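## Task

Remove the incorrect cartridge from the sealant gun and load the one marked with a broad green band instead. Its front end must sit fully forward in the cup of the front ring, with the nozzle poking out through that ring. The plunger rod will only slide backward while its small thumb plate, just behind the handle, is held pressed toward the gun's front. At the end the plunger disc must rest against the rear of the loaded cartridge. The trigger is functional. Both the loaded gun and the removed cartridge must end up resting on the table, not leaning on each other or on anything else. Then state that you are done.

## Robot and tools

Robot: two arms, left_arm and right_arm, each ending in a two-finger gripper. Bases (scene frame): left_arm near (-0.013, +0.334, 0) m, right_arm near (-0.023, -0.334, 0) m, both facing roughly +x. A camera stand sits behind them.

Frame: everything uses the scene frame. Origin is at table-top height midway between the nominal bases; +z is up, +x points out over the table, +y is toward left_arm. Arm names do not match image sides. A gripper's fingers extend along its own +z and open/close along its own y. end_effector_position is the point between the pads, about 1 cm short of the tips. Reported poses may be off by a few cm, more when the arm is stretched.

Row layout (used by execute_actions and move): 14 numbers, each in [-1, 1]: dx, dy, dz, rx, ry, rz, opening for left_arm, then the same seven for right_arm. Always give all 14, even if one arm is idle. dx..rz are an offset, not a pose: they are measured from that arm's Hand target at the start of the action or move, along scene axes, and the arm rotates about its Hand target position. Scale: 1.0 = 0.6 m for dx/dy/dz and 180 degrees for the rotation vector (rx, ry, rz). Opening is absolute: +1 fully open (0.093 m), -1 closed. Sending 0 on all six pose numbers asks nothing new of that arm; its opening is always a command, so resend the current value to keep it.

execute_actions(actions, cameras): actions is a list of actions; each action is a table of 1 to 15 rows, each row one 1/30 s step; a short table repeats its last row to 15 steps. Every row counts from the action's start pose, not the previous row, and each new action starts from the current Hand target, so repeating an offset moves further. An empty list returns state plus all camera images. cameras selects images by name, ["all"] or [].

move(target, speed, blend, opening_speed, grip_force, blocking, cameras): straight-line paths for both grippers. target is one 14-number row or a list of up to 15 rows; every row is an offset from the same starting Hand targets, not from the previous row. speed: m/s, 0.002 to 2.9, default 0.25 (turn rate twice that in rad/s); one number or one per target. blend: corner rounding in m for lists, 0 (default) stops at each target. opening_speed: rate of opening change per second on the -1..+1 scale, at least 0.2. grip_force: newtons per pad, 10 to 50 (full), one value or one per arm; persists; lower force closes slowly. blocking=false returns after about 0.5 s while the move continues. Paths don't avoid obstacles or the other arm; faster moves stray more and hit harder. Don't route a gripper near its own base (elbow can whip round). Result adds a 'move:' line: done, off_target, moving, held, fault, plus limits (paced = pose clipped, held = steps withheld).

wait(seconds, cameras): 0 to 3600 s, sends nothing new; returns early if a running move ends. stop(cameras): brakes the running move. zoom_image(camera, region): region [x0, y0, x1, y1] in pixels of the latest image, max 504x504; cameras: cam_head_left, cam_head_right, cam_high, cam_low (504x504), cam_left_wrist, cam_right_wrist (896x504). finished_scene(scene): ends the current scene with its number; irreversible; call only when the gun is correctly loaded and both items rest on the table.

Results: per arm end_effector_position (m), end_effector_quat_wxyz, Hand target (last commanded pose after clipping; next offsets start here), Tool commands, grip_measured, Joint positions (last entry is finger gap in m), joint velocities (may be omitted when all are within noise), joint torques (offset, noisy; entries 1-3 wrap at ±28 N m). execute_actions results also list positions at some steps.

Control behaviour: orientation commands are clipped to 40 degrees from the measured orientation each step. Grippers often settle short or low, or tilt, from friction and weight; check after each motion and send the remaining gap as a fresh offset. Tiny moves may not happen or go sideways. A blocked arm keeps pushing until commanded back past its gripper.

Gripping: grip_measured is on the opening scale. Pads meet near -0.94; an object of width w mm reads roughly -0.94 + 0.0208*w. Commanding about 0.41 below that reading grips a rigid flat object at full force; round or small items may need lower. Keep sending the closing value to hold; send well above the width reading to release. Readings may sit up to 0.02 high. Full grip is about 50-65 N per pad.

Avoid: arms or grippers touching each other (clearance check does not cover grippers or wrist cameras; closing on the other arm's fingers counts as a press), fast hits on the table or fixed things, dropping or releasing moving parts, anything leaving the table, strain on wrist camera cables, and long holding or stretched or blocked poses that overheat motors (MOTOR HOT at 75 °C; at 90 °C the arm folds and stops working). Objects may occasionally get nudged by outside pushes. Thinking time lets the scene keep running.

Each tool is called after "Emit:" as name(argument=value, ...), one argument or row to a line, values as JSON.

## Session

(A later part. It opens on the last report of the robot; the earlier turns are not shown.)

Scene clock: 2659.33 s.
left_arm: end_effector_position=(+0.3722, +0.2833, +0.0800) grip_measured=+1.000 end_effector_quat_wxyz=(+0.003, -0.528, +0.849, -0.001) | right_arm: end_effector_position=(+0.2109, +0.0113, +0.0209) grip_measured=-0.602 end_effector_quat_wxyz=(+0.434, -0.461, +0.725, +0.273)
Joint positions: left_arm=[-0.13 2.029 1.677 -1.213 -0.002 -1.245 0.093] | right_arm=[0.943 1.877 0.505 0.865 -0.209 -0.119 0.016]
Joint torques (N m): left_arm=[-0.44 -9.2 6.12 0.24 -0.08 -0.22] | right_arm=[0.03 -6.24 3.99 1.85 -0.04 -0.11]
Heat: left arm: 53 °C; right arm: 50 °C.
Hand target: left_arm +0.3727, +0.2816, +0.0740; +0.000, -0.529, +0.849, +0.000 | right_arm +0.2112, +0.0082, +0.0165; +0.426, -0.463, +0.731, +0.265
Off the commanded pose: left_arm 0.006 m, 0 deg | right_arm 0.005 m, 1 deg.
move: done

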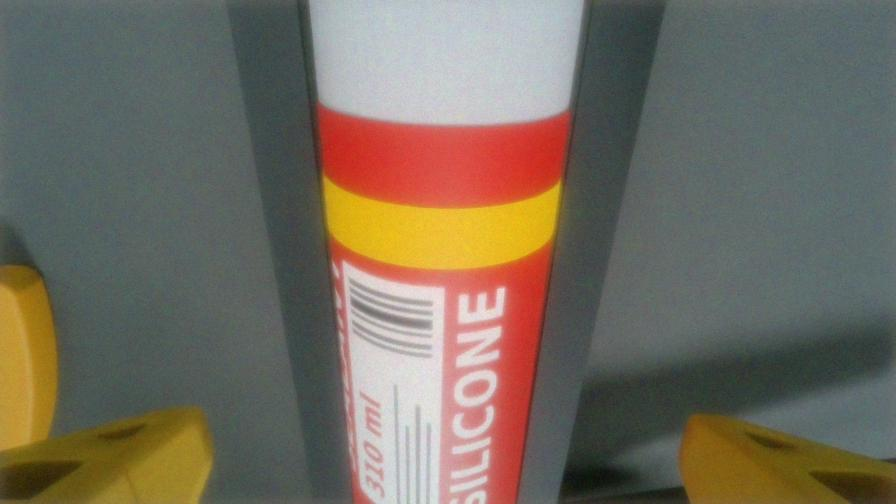

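Emit:
move(
  target=[
    [-0.0015,0.0008,-0.08,0,0,0,1,0.0,0.0,0,0,0,0,-0.6],
  ],
  cameras=["cam_left_wrist","cam_low"],
  speed=0.1,
)

Emit:
zoom_image(
  camera="cam_low",
  region=[330, 220, 480, 350],
)

Scene clock: 2668.93 s.
left_arm: end_effector_position=(+0.3715, +0.2832, +0.0312) grip_measured=+1.000 end_effector_quat_wxyz=(+0.001, -0.528, +0.849, -0.001) | right_arm: end_effector_position=(+0.2109, +0.0113, +0.0209) grip_measured=-0.602 end_effector_quat_wxyz=(+0.434, -0.461, +0.725, +0.273)
Joint positions: left_arm=[-0.13 2.067 1.537 -1.038 -0.001 -1.245 0.093] | right_arm=[0.943 1.877 0.505 0.865 -0.209 -0.119 0.016]
Joint torques (N m): left_arm=[-0.36 -9.39 5.96 0.26 -0.08 -0.21] | right_arm=[0.03 -6.24 3.99 1.85 -0.03 -0.11]
Heat: left arm: 53 °C; right arm: 50 °C.
Hand target: left_arm +0.3718, +0.2821, +0.0260; +0.000, -0.529, +0.849, +0.000 | right_arm +0.2112, +0.0082, +0.0165; +0.426, -0.463, +0.731, +0.265
Off the commanded pose: left_arm 0.005 m, 0 deg | right_arm 0.005 m, 1 deg.
move: done
Images, in order (width x height): cam_low 504x504, cam_left_wrist 896x504.

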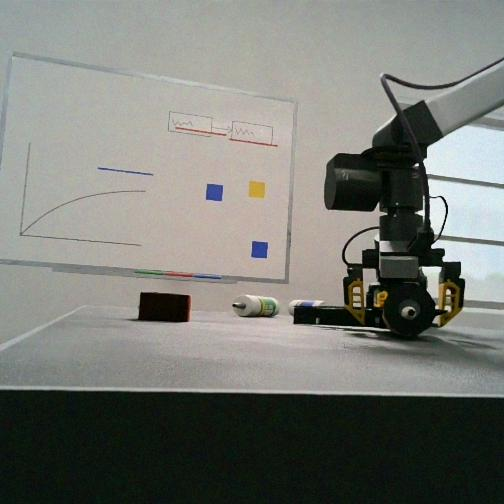

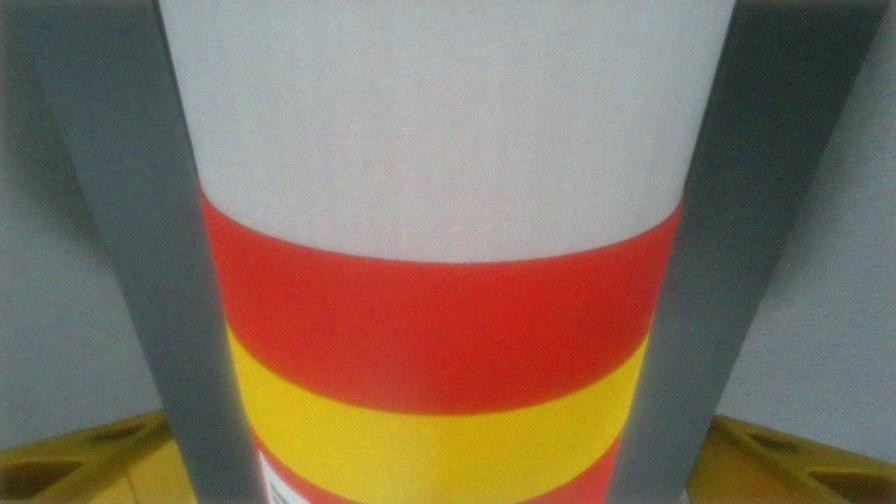

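Scaled by 3.360.

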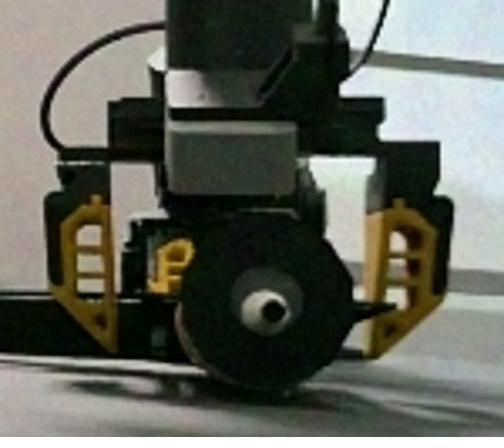

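Emit:
move(
  target=[
    [0,0,0.0,0,0,0,0.1,0.0,0.0,0,0,0,0,-0.6],
    [0,0,0.0,0,0,0,0.1,0.0,0.0,0,0,0,0,-1],
  ],
  cameras=["cam_left_wrist","cam_right_wrist"],
  speed=0.1,
  grip_force=[50,50],
)

Emit:
move(
  target=[
    [0,0,0.0,0,0,0,0.1,0.0078,0.0167,0,0,0,0,-1],
  ],
  cameras=["cam_left_wrist","cam_right_wrist"],
  speed=0.05,
)

Scene clock: 2714.17 s.
left_arm: end_effector_position=(+0.3710, +0.2834, +0.0309) grip_measured=+0.443 end_effector_quat_wxyz=(+0.001, -0.528, +0.849, +0.000) | right_arm: end_effector_position=(+0.2106, +0.0112, +0.0206) grip_measured=-0.929 end_effector_quat_wxyz=(+0.433, -0.461, +0.725, +0.273)
Joint positions: left_arm=[-0.13 2.067 1.536 -1.038 -0.002 -1.246 0.066] | right_arm=[0.943 1.877 0.505 0.864 -0.21 -0.119 0.001]
Joint torques (N m): left_arm=[-0.36 -9.33 6.04 0.25 -0.09 -0.21] | right_arm=[0.03 -6.23 3.99 1.86 -0.02 -0.11]
Heat: left arm: 53 °C; right arm: 50 °C.
Hand target: left_arm +0.3718, +0.2821, +0.0260; +0.000, -0.529, +0.849, +0.000 | right_arm +0.2113, +0.0081, +0.0164; +0.426, -0.463, +0.731, +0.265
Off the commanded pose: left_arm 0.005 m, 0 deg | right_arm 0.005 m, 1 deg.
move: done

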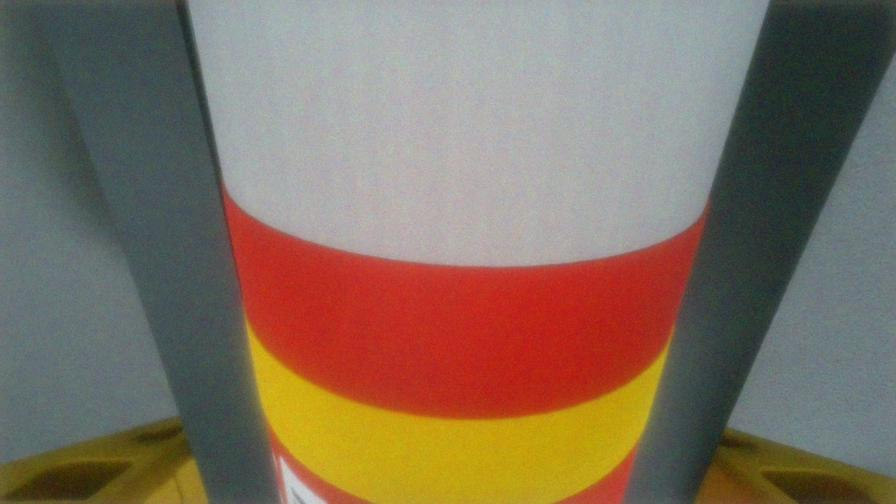

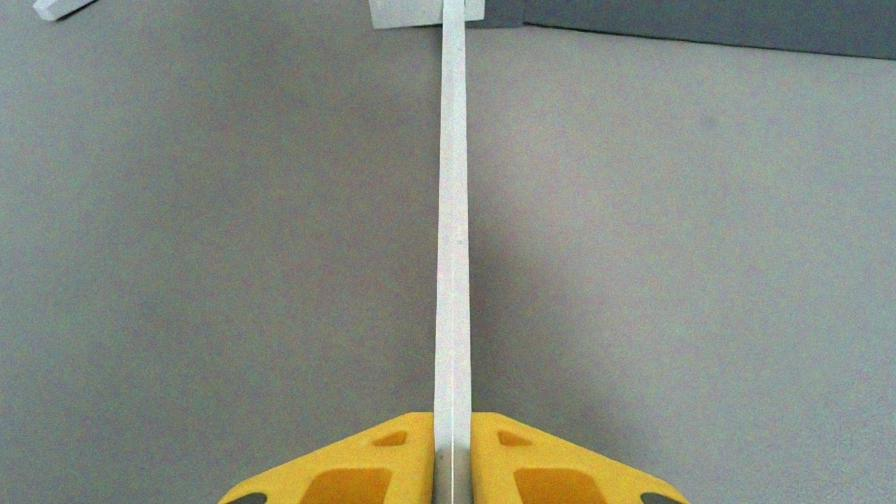

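Scene clock: 2714.73 s.
left_arm: end_effector_position=(+0.3721, +0.2839, +0.0309) grip_measured=+0.449 end_effector_quat_wxyz=(+0.004, -0.528, +0.849, +0.000) | right_arm: end_effector_position=(+0.2119, +0.0128, +0.0186) grip_measured=-0.929 end_effector_quat_wxyz=(+0.428, -0.462, +0.728, +0.272)
Joint positions: left_arm=[-0.13 2.067 1.536 -1.034 -0.005 -1.246 0.067] | right_arm=[0.943 1.883 0.519 0.844 -0.21 -0.119 0.001]
Joint torques (N m): left_arm=[-0.35 -9.35 6.05 0.21 -0.04 -0.21] | right_arm=[0.76 -4.79 6.31 1.88 0.06 -0.06]
Heat: left arm: 53 °C; right arm: 50 °C.
Hand target: left_arm +0.3718, +0.2821, +0.0260; +0.000, -0.529, +0.849, +0.000 | right_arm +0.2159, +0.0181, +0.0164; +0.426, -0.463, +0.731, +0.265
Off the commanded pose: left_arm 0.005 m, 0 deg | right_arm 0.007 m, 1 deg.
move: done

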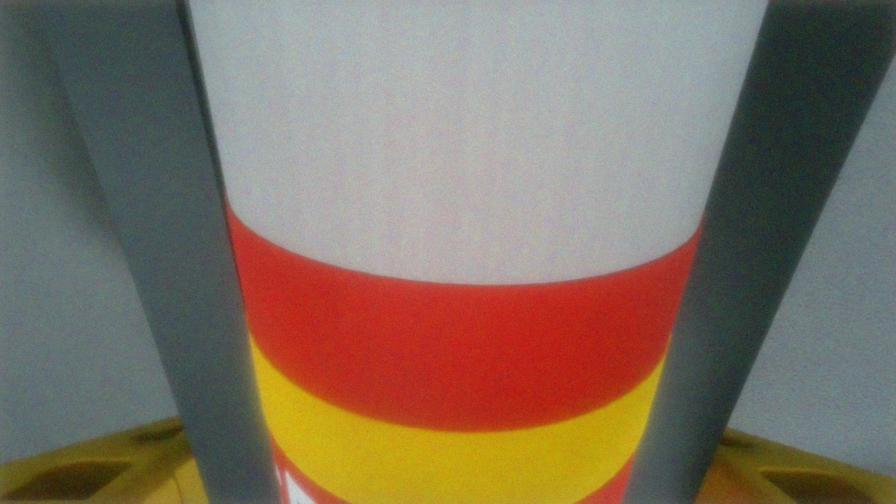

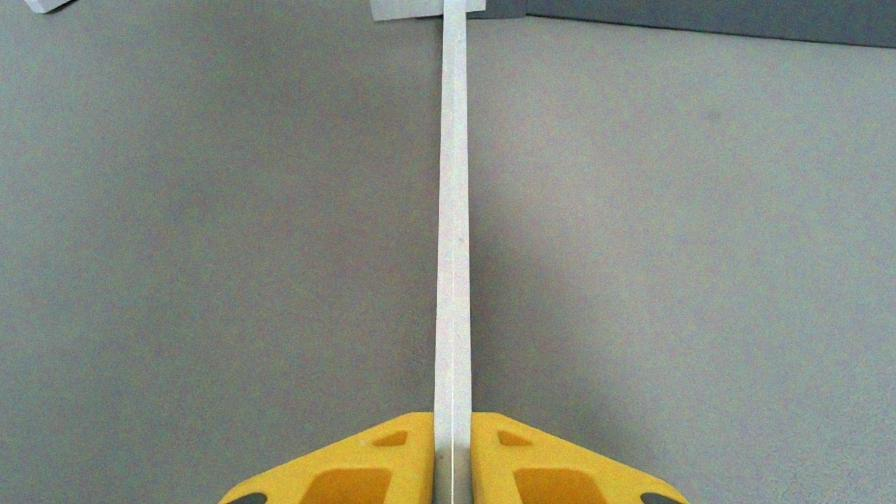

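Emit:
move(
  target=[
    [0,0,0.0,0,0,0,0.1,0.0065,0.0139,0,0,0,0,-1],
  ],
  cameras=["cam_left_wrist","cam_right_wrist"],
  speed=0.05,
)

Scene clock: 2722.13 s.
left_arm: end_effector_position=(+0.3748, +0.2881, +0.0309) grip_measured=+0.452 end_effector_quat_wxyz=(+0.012, -0.531, +0.848, +0.003) | right_arm: end_effector_position=(+0.2142, +0.0181, +0.0172) grip_measured=-0.929 end_effector_quat_wxyz=(+0.425, -0.464, +0.729, +0.271)
Joint positions: left_arm=[-0.125 2.067 1.536 -1.025 -0.02 -1.246 0.067] | right_arm=[0.947 1.898 0.546 0.824 -0.209 -0.119 0.001]
Joint torques (N m): left_arm=[-0.83 -9.48 6.09 0.11 0.08 -0.21] | right_arm=[1.01 -4.48 7.1 1.92 0.11 -0.02]
Heat: left arm: 53 °C; right arm: 50 °C.
Hand target: left_arm +0.3718, +0.2822, +0.0260; +0.000, -0.529, +0.849, +0.000 | right_arm +0.2198, +0.0265, +0.0163; +0.426, -0.463, +0.731, +0.265
Off the commanded pose: left_arm 0.008 m, 1 deg | right_arm 0.010 m, 1 deg.
move: done

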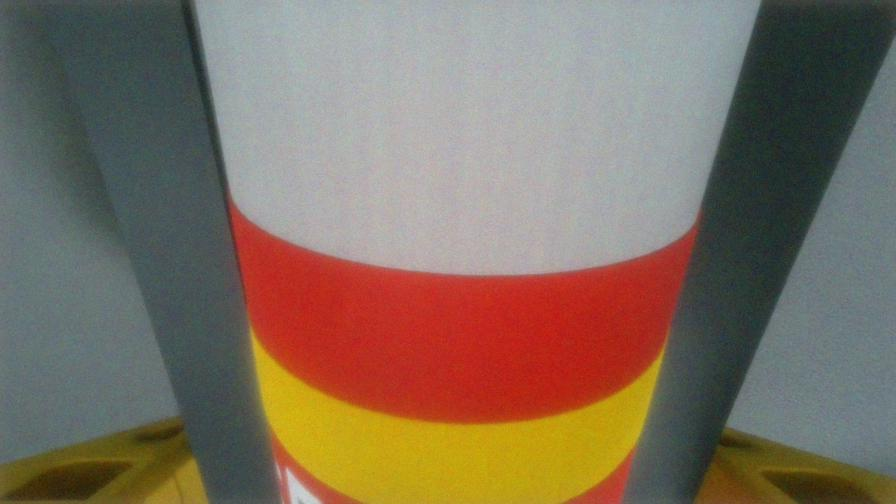

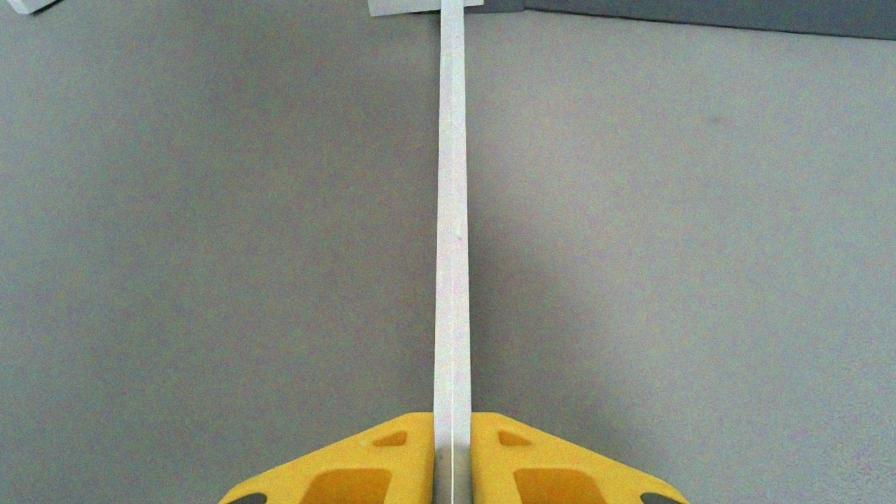

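Emit:
move(
  target=[
    [0,0,0.0,0,0,0,0.1,0.0,0.0,0,0,0,0,-0.5],
    [0,0,0.0,0,0,0,0.1,0.0,0.0,0.08,0,0,0,-1],
    [0,0,0.0,0,0,0,0.1,-0.037,0.015,0.08,0,0,0,-1],
    [0,0,0.0,0,0,0,0.1,0.01,0.115,0.06,0,0,0,-1],
  ],
  cameras=["cam_right_wrist"],
  speed=0.1,
)

Scene clock: 2738.60 s.
left_arm: end_effector_position=(+0.3747, +0.2871, +0.0309) grip_measured=+0.452 end_effector_quat_wxyz=(+0.010, -0.531, +0.848, +0.001) | right_arm: end_effector_position=(+0.2231, +0.0897, +0.0487) grip_measured=-0.972 end_effector_quat_wxyz=(+0.422, -0.467, +0.730, +0.265)
Joint positions: left_arm=[-0.125 2.067 1.536 -1.025 -0.015 -1.246 0.067] | right_arm=[1.06 1.936 0.848 0.558 -0.107 -0.07 0]
Joint torques (N m): left_arm=[-0.85 -9.4 6.08 0.14 0.03 -0.21] | right_arm=[0.69 -6.95 6.87 2.06 0.04 0.05]
Heat: left arm: 53 °C; right arm: 51 °C.
Hand target: left_arm +0.3718, +0.2822, +0.0260; +0.000, -0.529, +0.849, +0.000 | right_arm +0.2259, +0.0954, +0.0525; +0.426, -0.463, +0.731, +0.265
Off the commanded pose: left_arm 0.008 m, 1 deg | right_arm 0.007 m, 1 deg.
move: done; target 2's new opening was sent with right_arm's hand 0.015 m and 2 deg from that target

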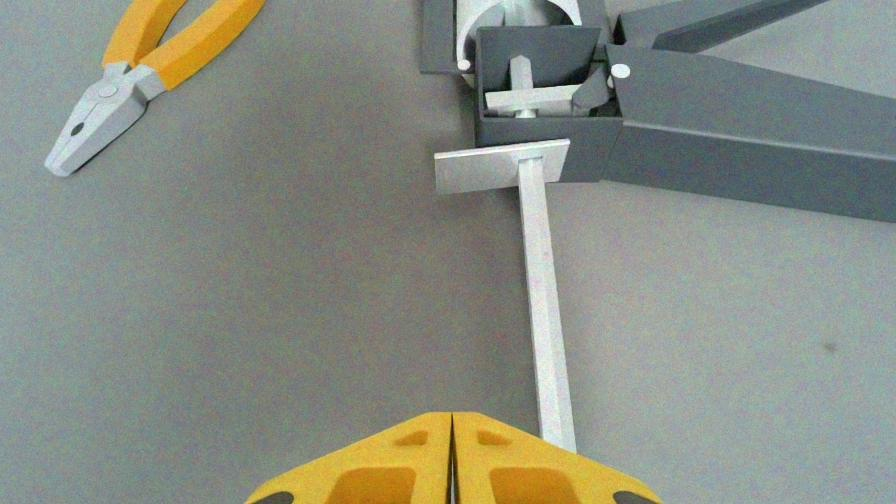

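Emit:
execute_actions(
  actions=[],
)

Scene clock: 2779.17 s.
left_arm: end_effector_position=(+0.3747, +0.2871, +0.0309) grip_measured=+0.452 end_effector_quat_wxyz=(+0.010, -0.531, +0.848, +0.001) | right_arm: end_effector_position=(+0.2230, +0.0896, +0.0486) grip_measured=-0.972 end_effector_quat_wxyz=(+0.422, -0.467, +0.730, +0.265)
Joint positions: left_arm=[-0.125 2.067 1.536 -1.025 -0.015 -1.246 0.067] | right_arm=[1.06 1.936 0.848 0.557 -0.107 -0.07 0]
Joint velocities: within noise
Joint torques (N m): left_arm=[-0.87 -9.36 6.09 0.14 0.03 -0.21] | right_arm=[0.69 -6.97 6.89 2.06 0.06 0.03]
Heat: left arm: 53 °C; right arm: 53 °C.
Hand target: left_arm +0.3718, +0.2822, +0.0260; +0.000, -0.529, +0.849, +0.000 | right_arm +0.2259, +0.0955, +0.0525; +0.426, -0.463, +0.731, +0.265
Tool commands: left_gripper/opening=+0.1 right_gripper/opening=-1.0
Off the commanded pose: left_arm 0.008 m, 1 deg | right_arm 0.007 m, 1 deg.

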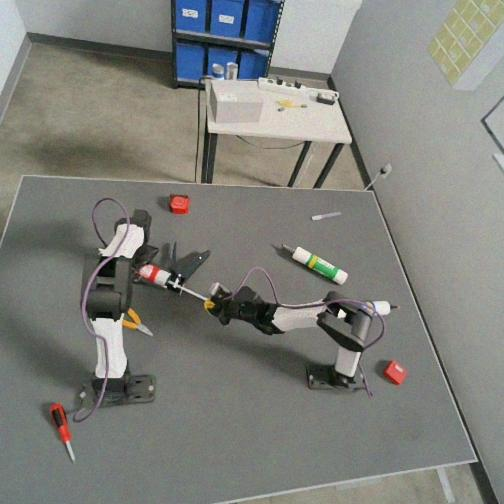

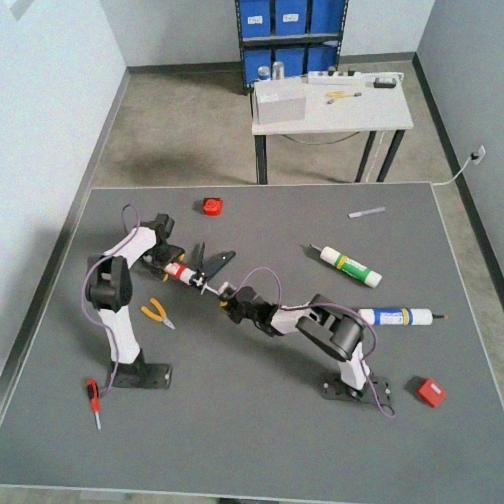

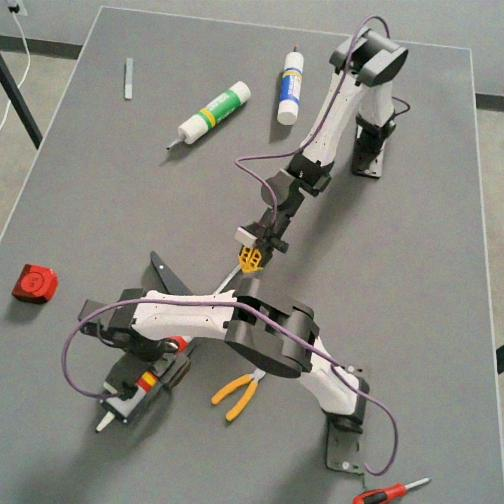

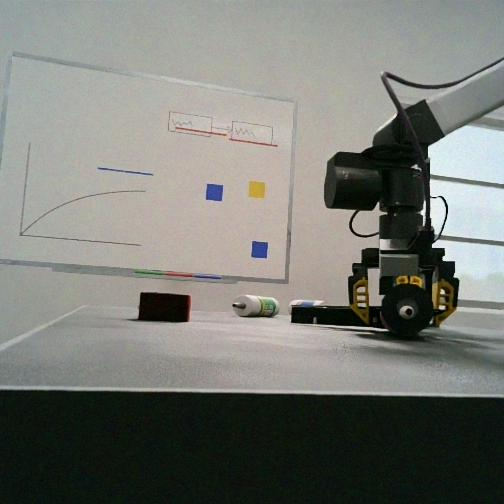

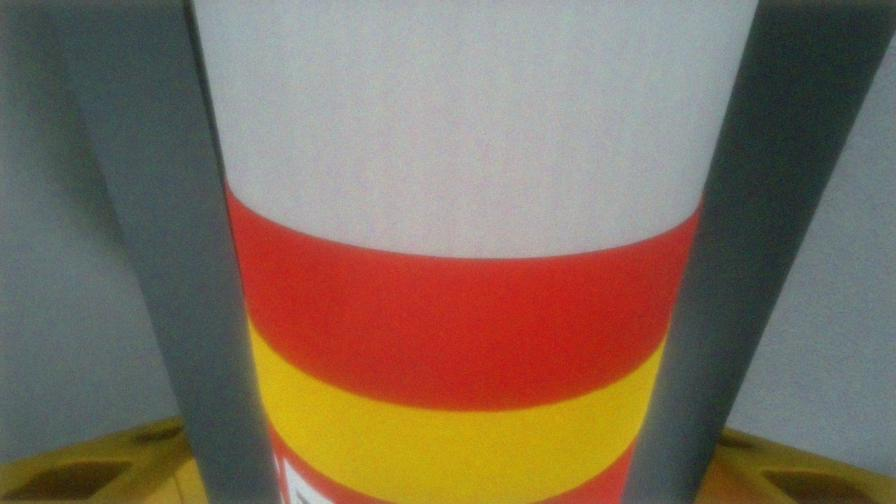

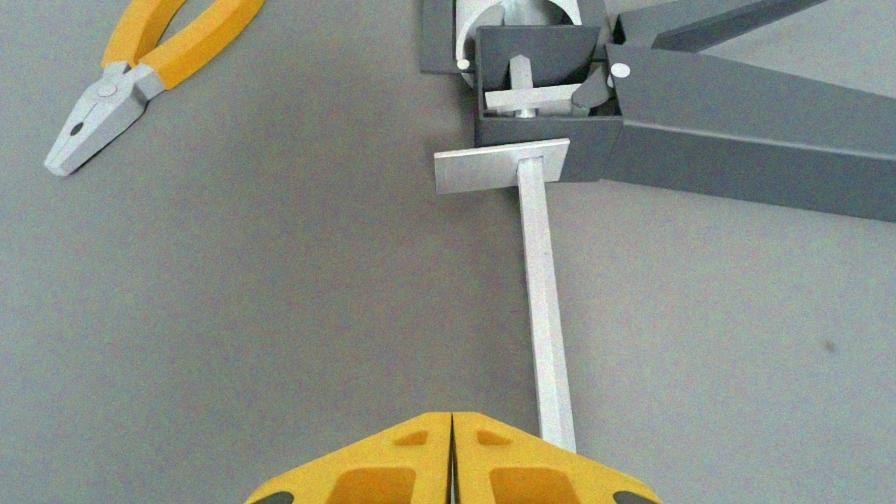

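Emit:
move(
  target=[0,0,0,0,0,0,0.1,0.022,0.0597,-0.0367,0,0,0,-1],
  speed=0.08,
  cameras=["cam_right_wrist"],
)

Scene clock: 2808.83 s.
left_arm: end_effector_position=(+0.3747, +0.2871, +0.0309) grip_measured=+0.452 end_effector_quat_wxyz=(+0.010, -0.531, +0.848, +0.001) | right_arm: end_effector_position=(+0.2353, +0.1240, +0.0243) grip_measured=-0.972 end_effector_quat_wxyz=(+0.416, -0.469, +0.733, +0.263)
Joint positions: left_arm=[-0.125 2.067 1.536 -1.025 -0.015 -1.246 0.067] | right_arm=[1.08 2.104 1.003 0.557 -0.09 -0.06 0]
Joint torques (N m): left_arm=[-0.85 -9.32 6.15 0.13 0.04 -0.22] | right_arm=[0.58 -7.99 6.8 2.21 0.06 0.06]
Heat: left arm: 53 °C; right arm: 53 °C.
Hand target: left_arm +0.3718, +0.2822, +0.0260; +0.000, -0.529, +0.849, +0.000 | right_arm +0.2390, +0.1313, +0.0303; +0.426, -0.463, +0.731, +0.265
Off the commanded pose: left_arm 0.008 m, 1 deg | right_arm 0.010 m, 1 deg.
move: done

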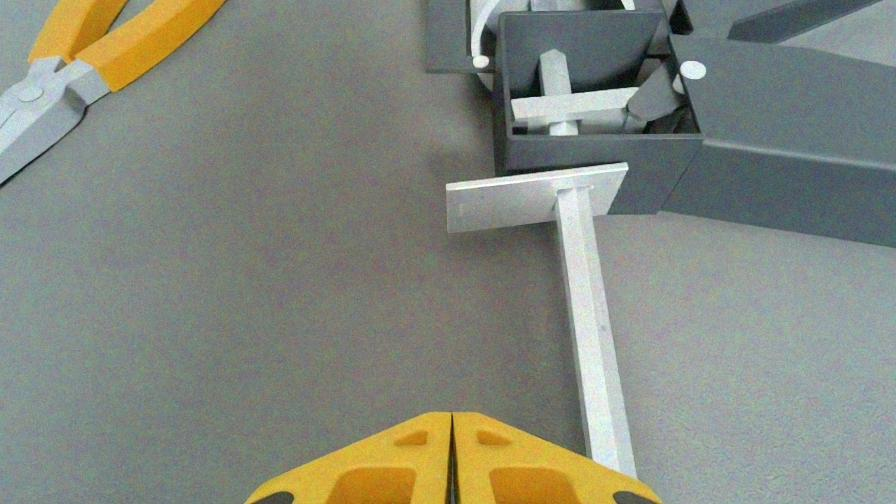

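Emit:
move(
  target=[0,0,0,0,0,0,0.1,0.0278,0.0423,0.003,0,0,0,-1],
  speed=0.08,
  cameras=["cam_right_wrist"],
)

Scene clock: 2827.73 s.
left_arm: end_effector_position=(+0.3747, +0.2871, +0.0309) grip_measured=+0.452 end_effector_quat_wxyz=(+0.010, -0.531, +0.848, +0.001) | right_arm: end_effector_position=(+0.2522, +0.1518, +0.0290) grip_measured=-0.972 end_effector_quat_wxyz=(+0.422, -0.467, +0.730, +0.266)
Joint positions: left_arm=[-0.125 2.067 1.536 -1.025 -0.015 -1.246 0.067] | right_arm=[1.08 2.181 1.154 0.498 -0.09 -0.059 0]
Joint torques (N m): left_arm=[-0.87 -9.4 6.06 0.14 0.03 -0.21] | right_arm=[0.43 -8.77 7.1 2.08 0.04 0.02]
Heat: left arm: 53 °C; right arm: 54 °C.
Hand target: left_arm +0.3718, +0.2822, +0.0260; +0.000, -0.529, +0.849, +0.000 | right_arm +0.2556, +0.1567, +0.0322; +0.426, -0.463, +0.731, +0.265
Off the commanded pose: left_arm 0.008 m, 1 deg | right_arm 0.007 m, 1 deg.
move: done

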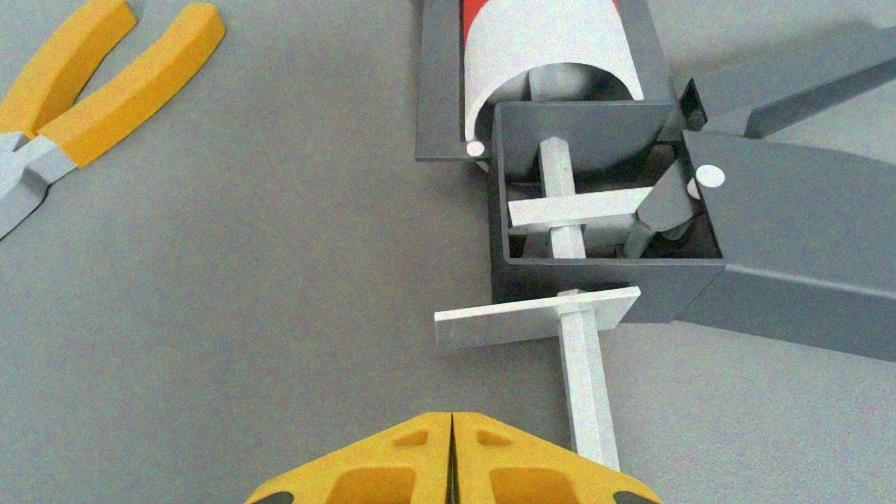

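Emit:
move(
  target=[0,0,0,0,0,0,0.1,0.0109,0.0227,-0.004,0,0,0,-1],
  speed=0.06,
  cameras=["cam_right_wrist"],
)

Emit:
move(
  target=[0,0,0,0,0,0,0.1,0.0029,0.0061,0,0,0,0,-1],
  speed=0.03,
  cameras=["cam_right_wrist"],
)

Scene clock: 2838.60 s.
left_arm: end_effector_position=(+0.3747, +0.2871, +0.0309) grip_measured=+0.452 end_effector_quat_wxyz=(+0.010, -0.531, +0.848, +0.001) | right_arm: end_effector_position=(+0.2603, +0.1652, +0.0281) grip_measured=-0.972 end_effector_quat_wxyz=(+0.424, -0.467, +0.729, +0.267)
Joint positions: left_arm=[-0.125 2.067 1.536 -1.025 -0.015 -1.246 0.067] | right_arm=[1.08 2.228 1.229 0.474 -0.089 -0.059 0]
Joint torques (N m): left_arm=[-0.84 -9.39 6.08 0.14 0.03 -0.21] | right_arm=[0.68 -8.99 7.25 2 0.07 0.04]
Heat: left arm: 54 °C; right arm: 55 °C.
Hand target: left_arm +0.3718, +0.2822, +0.0260; +0.000, -0.529, +0.849, +0.000 | right_arm +0.2622, +0.1703, +0.0298; +0.426, -0.463, +0.731, +0.265
Off the commanded pose: left_arm 0.008 m, 1 deg | right_arm 0.006 m, 1 deg.
move: done

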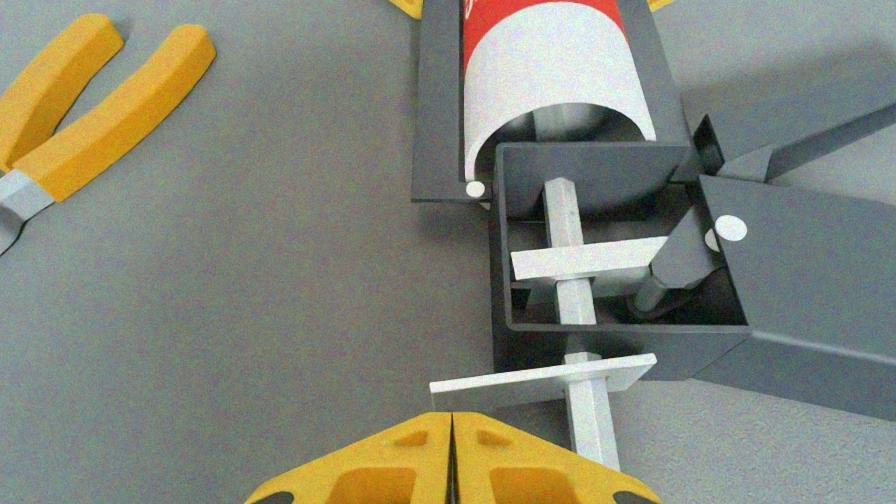

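Scene clock: 2839.10 s.
left_arm: end_effector_position=(+0.3747, +0.2871, +0.0309) grip_measured=+0.452 end_effector_quat_wxyz=(+0.010, -0.531, +0.848, +0.001) | right_arm: end_effector_position=(+0.2621, +0.1687, +0.0284) grip_measured=-0.972 end_effector_quat_wxyz=(+0.424, -0.467, +0.729, +0.266)
Joint positions: left_arm=[-0.125 2.067 1.536 -1.025 -0.015 -1.246 0.067] | right_arm=[1.081 2.238 1.25 0.465 -0.088 -0.059 0]
Joint torques (N m): left_arm=[-0.81 -9.4 6.06 0.15 0.03 -0.21] | right_arm=[0.68 -9.07 7.32 2.01 0.07 0.04]
Heat: left arm: 54 °C; right arm: 55 °C.
Hand target: left_arm +0.3718, +0.2822, +0.0260; +0.000, -0.529, +0.849, +0.000 | right_arm +0.2640, +0.1739, +0.0299; +0.426, -0.463, +0.731, +0.265
Off the commanded pose: left_arm 0.008 m, 1 deg | right_arm 0.006 m, 1 deg.
move: done

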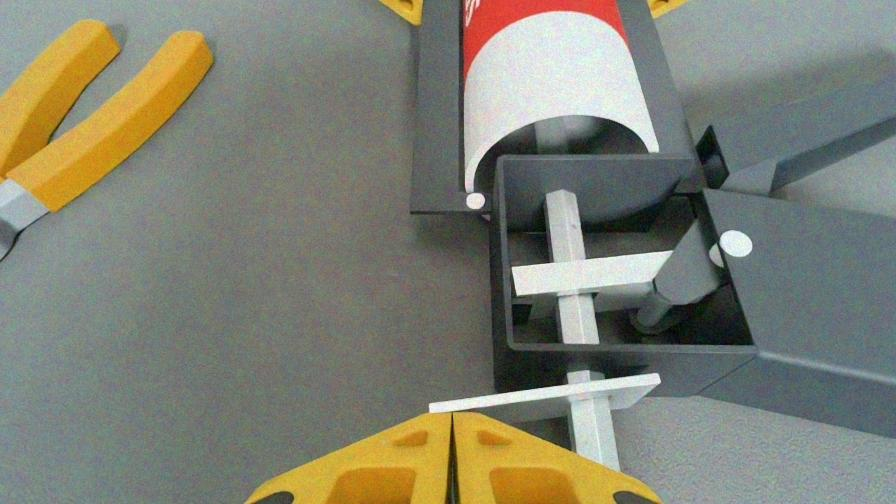

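Emit:
move(
  target=[0,0,0,0,0,0,0.1,0.0025,0.0055,0,0,0,0,-1],
  speed=0.03,
  cameras=["cam_right_wrist"],
)

Emit:
move(
  target=[0,0,0,0,0,0,0.1,0.0025,0.0055,0,0,0,0,-1],
  speed=0.03,
  cameras=["cam_right_wrist"],
)

Emit:
move(
  target=[0,0,0,0,0,0,0.1,0.0025,0.0055,0,0,0,0,-1],
  speed=0.03,
  cameras=["cam_right_wrist"],
)

Scene clock: 2847.93 s.
left_arm: end_effector_position=(+0.3748, +0.2871, +0.0309) grip_measured=+0.452 end_effector_quat_wxyz=(+0.010, -0.530, +0.848, +0.001) | right_arm: end_effector_position=(+0.2621, +0.1696, +0.0279) grip_measured=-0.972 end_effector_quat_wxyz=(+0.420, -0.468, +0.731, +0.265)
Joint positions: left_arm=[-0.125 2.067 1.536 -1.025 -0.015 -1.243 0.067] | right_arm=[1.082 2.24 1.261 0.446 -0.088 -0.059 0]
Joint torques (N m): left_arm=[-0.87 -9.39 6.09 0.14 0.03 -0.26] | right_arm=[0.68 -8.43 7.86 2.15 0.07 0.04]
Heat: left arm: 54 °C; right arm: 54 °C.
Hand target: left_arm +0.3718, +0.2822, +0.0260; +0.000, -0.529, +0.849, +0.000 | right_arm +0.2655, +0.1772, +0.0298; +0.426, -0.463, +0.731, +0.265
Off the commanded pose: left_arm 0.008 m, 1 deg | right_arm 0.009 m, 1 deg.
move: done

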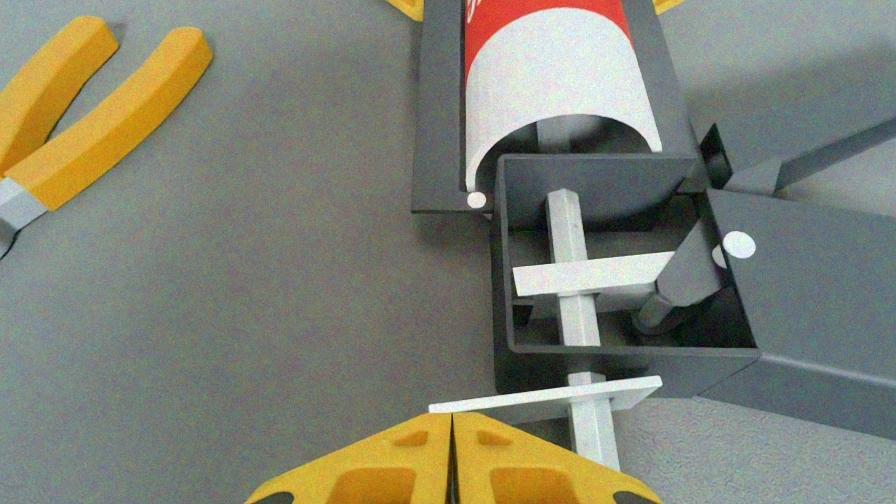

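Scene clock: 2848.47 s.
left_arm: end_effector_position=(+0.3758, +0.2875, +0.0310) grip_measured=+0.452 end_effector_quat_wxyz=(+0.013, -0.526, +0.850, +0.001) | right_arm: end_effector_position=(+0.2625, +0.1711, +0.0276) grip_measured=-0.972 end_effector_quat_wxyz=(+0.417, -0.469, +0.733, +0.263)
Joint positions: left_arm=[-0.125 2.067 1.536 -1.02 -0.018 -1.236 0.067] | right_arm=[1.083 2.243 1.275 0.426 -0.088 -0.059 0]
Joint torques (N m): left_arm=[-0.85 -9.39 6.11 0.11 0.06 -0.32] | right_arm=[0.69 -7.97 8.32 2.24 0.08 0.05]
Heat: left arm: 54 °C; right arm: 54 °C.
Hand target: left_arm +0.3718, +0.2822, +0.0260; +0.000, -0.529, +0.849, +0.000 | right_arm +0.2670, +0.1805, +0.0296; +0.426, -0.463, +0.731, +0.265
Off the commanded pose: left_arm 0.008 m, 2 deg | right_arm 0.011 m, 1 deg.
move: off_target (right_arm)

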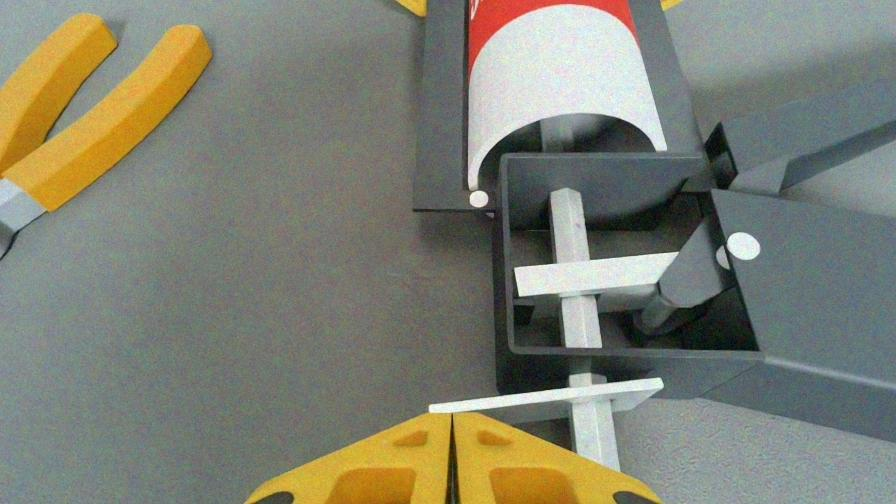

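Scene clock: 2848.97 s.
left_arm: end_effector_position=(+0.3772, +0.2892, +0.0310) grip_measured=+0.452 end_effector_quat_wxyz=(+0.017, -0.525, +0.851, +0.002) | right_arm: end_effector_position=(+0.2638, +0.1732, +0.0275) grip_measured=-0.972 end_effector_quat_wxyz=(+0.415, -0.469, +0.734, +0.263)
Joint positions: left_arm=[-0.123 2.067 1.536 -1.016 -0.023 -1.231 0.067] | right_arm=[1.083 2.25 1.292 0.411 -0.088 -0.059 0]
Joint torques (N m): left_arm=[-0.99 -9.39 6.15 0.07 0.11 -0.37] | right_arm=[0.75 -7.8 8.4 2.27 0.08 0.04]
Heat: left arm: 54 °C; right arm: 54 °C.
Hand target: left_arm +0.3718, +0.2822, +0.0260; +0.000, -0.529, +0.849, +0.000 | right_arm +0.2686, +0.1838, +0.0299; +0.426, -0.463, +0.731, +0.265
Off the commanded pose: left_arm 0.010 m, 2 deg | right_arm 0.012 m, 2 deg.
move: off_target (right_arm)

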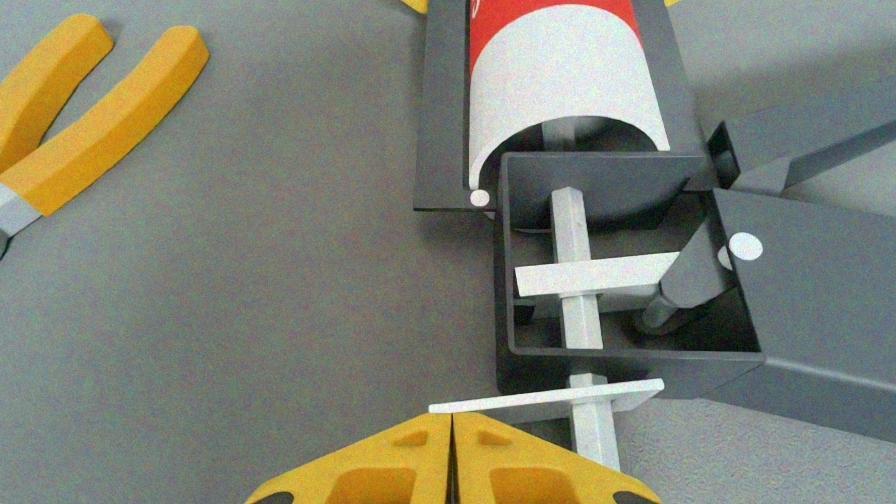

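Emit:
move(
  target=[-0.007,-0.0152,0,0,0,0,0.1,0.007,0.0152,0,0,0,0,-1],
  speed=0.03,
  cameras=["cam_right_wrist"],
)

Emit:
move(
  target=[-0.007,-0.0152,0,0,0,0,0.1,0.007,0.0152,0,0,0,0,-1],
  speed=0.03,
  cameras=["cam_right_wrist"],
)

Scene clock: 2861.70 s.
left_arm: end_effector_position=(+0.3816, +0.2953, +0.0314) grip_measured=+0.452 end_effector_quat_wxyz=(+0.035, -0.525, +0.850, +0.012) | right_arm: end_effector_position=(+0.2663, +0.1813, +0.0272) grip_measured=-0.972 end_effector_quat_wxyz=(+0.411, -0.471, +0.735, +0.262)
Joint positions: left_arm=[-0.123 2.067 1.536 -1.001 -0.063 -1.231 0.067] | right_arm=[1.086 2.273 1.343 0.376 -0.088 -0.058 0]
Joint torques (N m): left_arm=[-3.28 -10.24 4.93 -0.01 0.43 -0.62] | right_arm=[0.69 -7.64 8.76 2.4 0.1 0.05]
Heat: left arm: 54 °C; right arm: 56 °C.
Hand target: left_arm +0.3676, +0.2731, +0.0260; +0.000, -0.529, +0.849, +0.000 | right_arm +0.2726, +0.1930, +0.0298; +0.426, -0.463, +0.731, +0.265
Off the commanded pose: left_arm 0.027 m, 4 deg | right_arm 0.014 m, 2 deg.
move: off_target (left_arm, right_arm)

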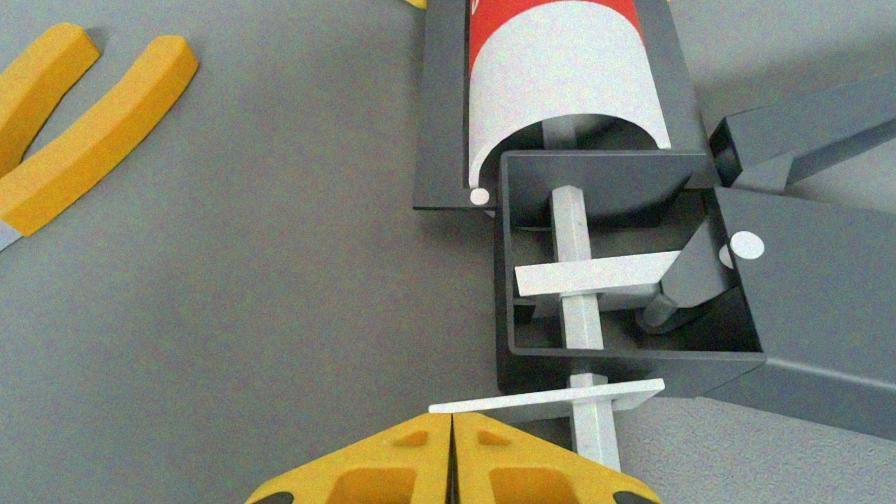

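Scene clock: 2862.50 s.
left_arm: end_effector_position=(+0.3867, +0.3008, +0.0319) grip_measured=+0.452 end_effector_quat_wxyz=(+0.057, -0.524, +0.850, +0.025) | right_arm: end_effector_position=(+0.2706, +0.1883, +0.0274) grip_measured=-0.972 end_effector_quat_wxyz=(+0.408, -0.471, +0.737, +0.260)
Joint positions: left_arm=[-0.128 2.067 1.534 -0.98 -0.111 -1.232 0.067] | right_arm=[1.086 2.296 1.396 0.338 -0.088 -0.056 0]
Joint torques (N m): left_arm=[-5 -10.91 4.19 -0.19 0.81 -0.87] | right_arm=[0.85 -7.39 9.01 2.51 0.11 0.05]
Heat: left arm: 54 °C; right arm: 56 °C.
Hand target: left_arm +0.3635, +0.2639, +0.0261; +0.000, -0.529, +0.849, -0.001 | right_arm +0.2768, +0.2022, +0.0299; +0.426, -0.463, +0.731, +0.265
Off the commanded pose: left_arm 0.044 m, 7 deg | right_arm 0.015 m, 2 deg.
move: off_target (left_arm, right_arm)

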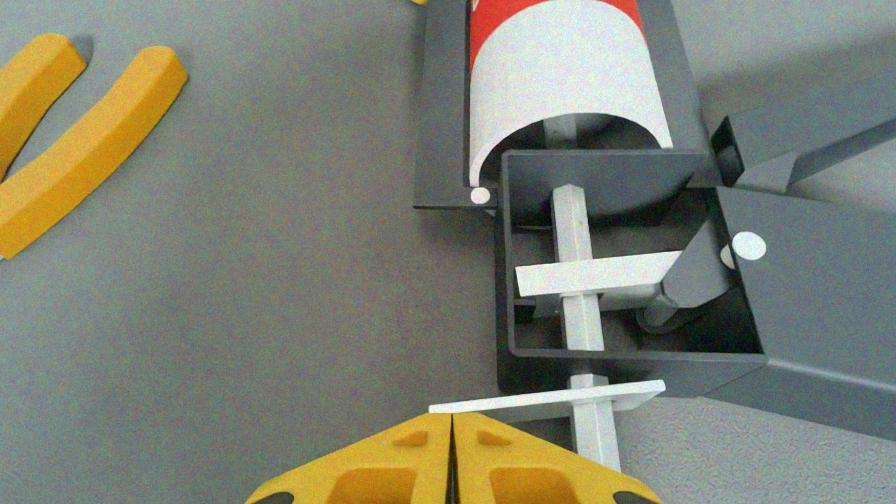

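Emit:
zoom_image(
  camera="cam_right_wrist",
  region=[400, 280, 800, 480],
)

Scaled by 1.260.

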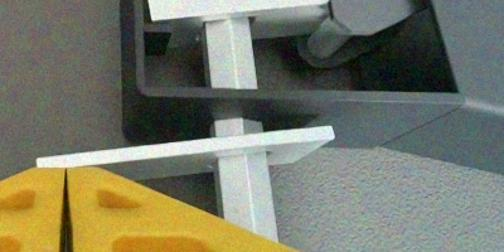

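Emit:
move(
  target=[0,0,0,0,0,0,0.1,-0.019,-0.0412,0,0,0,0,-1],
  speed=0.05,
  cameras=["cam_right_wrist"],
)

Emit:
zoom_image(
  camera="cam_right_wrist",
  region=[400, 280, 800, 480],
)

Scene clock: 2891.13 s.
left_arm: end_effector_position=(+0.3836, +0.2949, +0.0317) grip_measured=+0.452 end_effector_quat_wxyz=(+0.053, -0.527, +0.848, +0.026) | right_arm: end_effector_position=(+0.2668, +0.1801, +0.0264) grip_measured=-0.972 end_effector_quat_wxyz=(+0.427, -0.468, +0.727, +0.265)
Joint positions: left_arm=[-0.142 2.067 1.534 -0.991 -0.108 -1.253 0.067] | right_arm=[1.086 2.278 1.31 0.449 -0.082 -0.064 0]
Joint torques (N m): left_arm=[-3.73 -10.84 4.15 -0.11 0.8 -0.66] | right_arm=[0.39 -11.7 4.3 2.09 0.01 0.09]
Heat: left arm: 56 °C; right arm: 60 °C.
Hand target: left_arm +0.3635, +0.2640, +0.0261; +0.000, -0.529, +0.849, +0.000 | right_arm +0.2654, +0.1774, +0.0298; +0.426, -0.463, +0.731, +0.265
Off the commanded pose: left_arm 0.037 m, 7 deg | right_arm 0.005 m, 1 deg.
move: done

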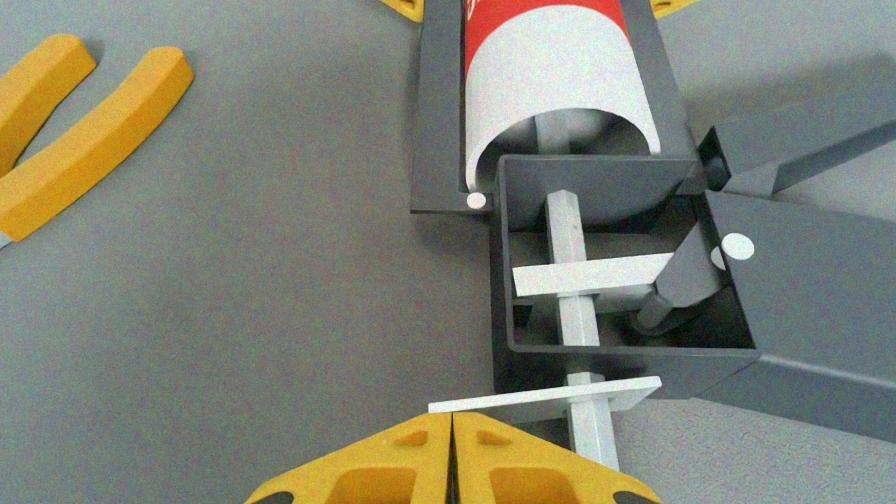

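Scaled by 1.260.

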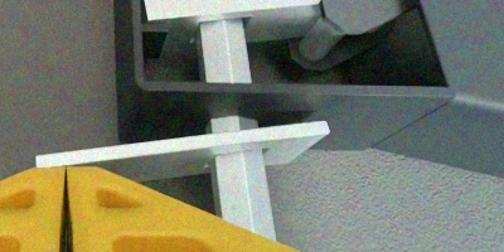

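Emit:
move(
  target=[-0.014,-0.0304,0,0,0,0,0.1,0.024,0.0525,0,0,0,0,-1],
  speed=0.06,
  cameras=["cam_right_wrist"],
)

Emit:
move(
  target=[-0.014,-0.0304,0,0,0,0,0.1,0.014,0.0304,0,0,0,0,-1],
  speed=0.06,
  cameras=["cam_right_wrist"],
)

Emit:
zoom_image(
  camera="cam_right_wrist",
  region=[400, 280, 800, 480],
)

Scene clock: 2924.03 s.
left_arm: end_effector_position=(+0.3862, +0.2976, +0.0315) grip_measured=+0.452 end_effector_quat_wxyz=(+0.081, -0.524, +0.847, +0.045) | right_arm: end_effector_position=(+0.2737, +0.1921, +0.0273) grip_measured=-0.972 end_effector_quat_wxyz=(+0.405, -0.471, +0.741, +0.256)
Joint positions: left_arm=[-0.162 2.061 1.517 -0.964 -0.175 -1.268 0.067] | right_arm=[1.087 2.31 1.433 0.303 -0.081 -0.055 0]
Joint torques (N m): left_arm=[-6.3 -11.62 4 -0.35 1.3 -1.01] | right_arm=[0.91 -6.97 9.31 2.66 0.06 0.04]
Heat: left arm: 57 °C; right arm: 59 °C.
Hand target: left_arm +0.3551, +0.2456, +0.0261; +0.000, -0.529, +0.849, +0.000 | right_arm +0.2799, +0.2089, +0.0299; +0.426, -0.463, +0.731, +0.265
Off the commanded pose: left_arm 0.061 m, 11 deg | right_arm 0.018 m, 3 deg.
move: off_target (left_arm, right_arm)

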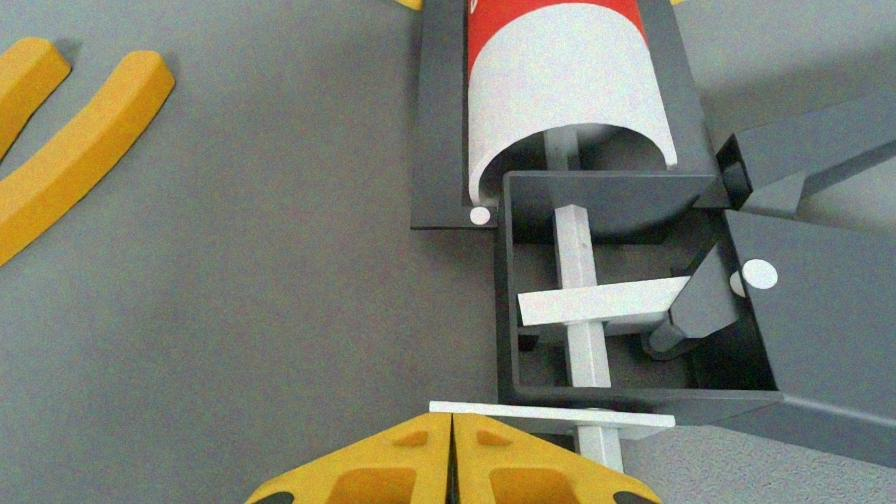

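Scene clock: 2925.00 s.
left_arm: end_effector_position=(+0.3934, +0.3069, +0.0320) grip_measured=+0.452 end_effector_quat_wxyz=(+0.129, -0.525, +0.838, +0.076) | right_arm: end_effector_position=(+0.2814, +0.2028, +0.0274) grip_measured=-0.972 end_effector_quat_wxyz=(+0.393, -0.472, +0.749, +0.247)
Joint positions: left_arm=[-0.182 2.061 1.499 -0.919 -0.287 -1.29 0.067] | right_arm=[1.087 2.35 1.541 0.202 -0.074 -0.053 0]
Joint torques (N m): left_arm=[-9.03 -12.97 4.11 -0.77 2.08 -1.29] | right_arm=[1.21 -6.08 9.85 3.05 0.02 0.04]
Heat: left arm: 57 °C; right arm: 59 °C.
Hand target: left_arm +0.3467, +0.2274, +0.0261; +0.000, -0.529, +0.849, +0.000 | right_arm +0.2883, +0.2271, +0.0297; +0.426, -0.463, +0.731, +0.265
Off the commanded pose: left_arm 0.092 m, 17 deg | right_arm 0.025 m, 5 deg.
move: off_target (left_arm, right_arm)

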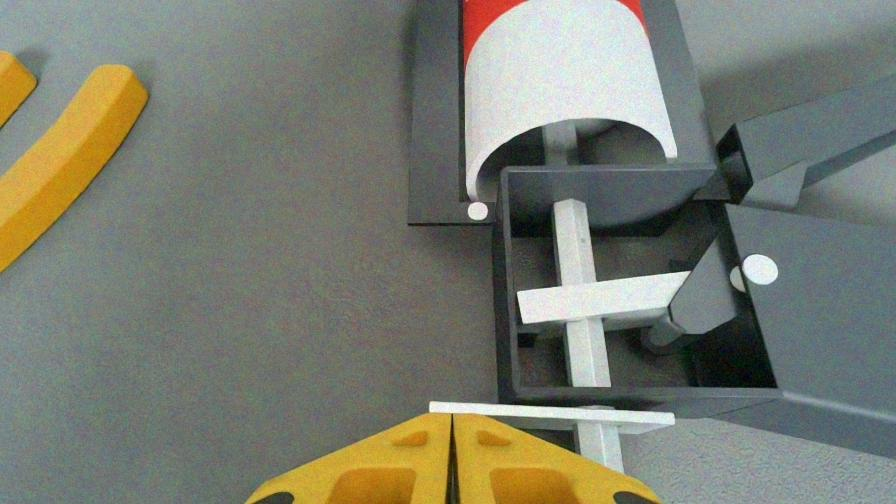

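Scaled by 1.260.

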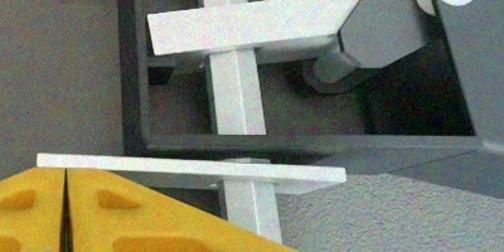

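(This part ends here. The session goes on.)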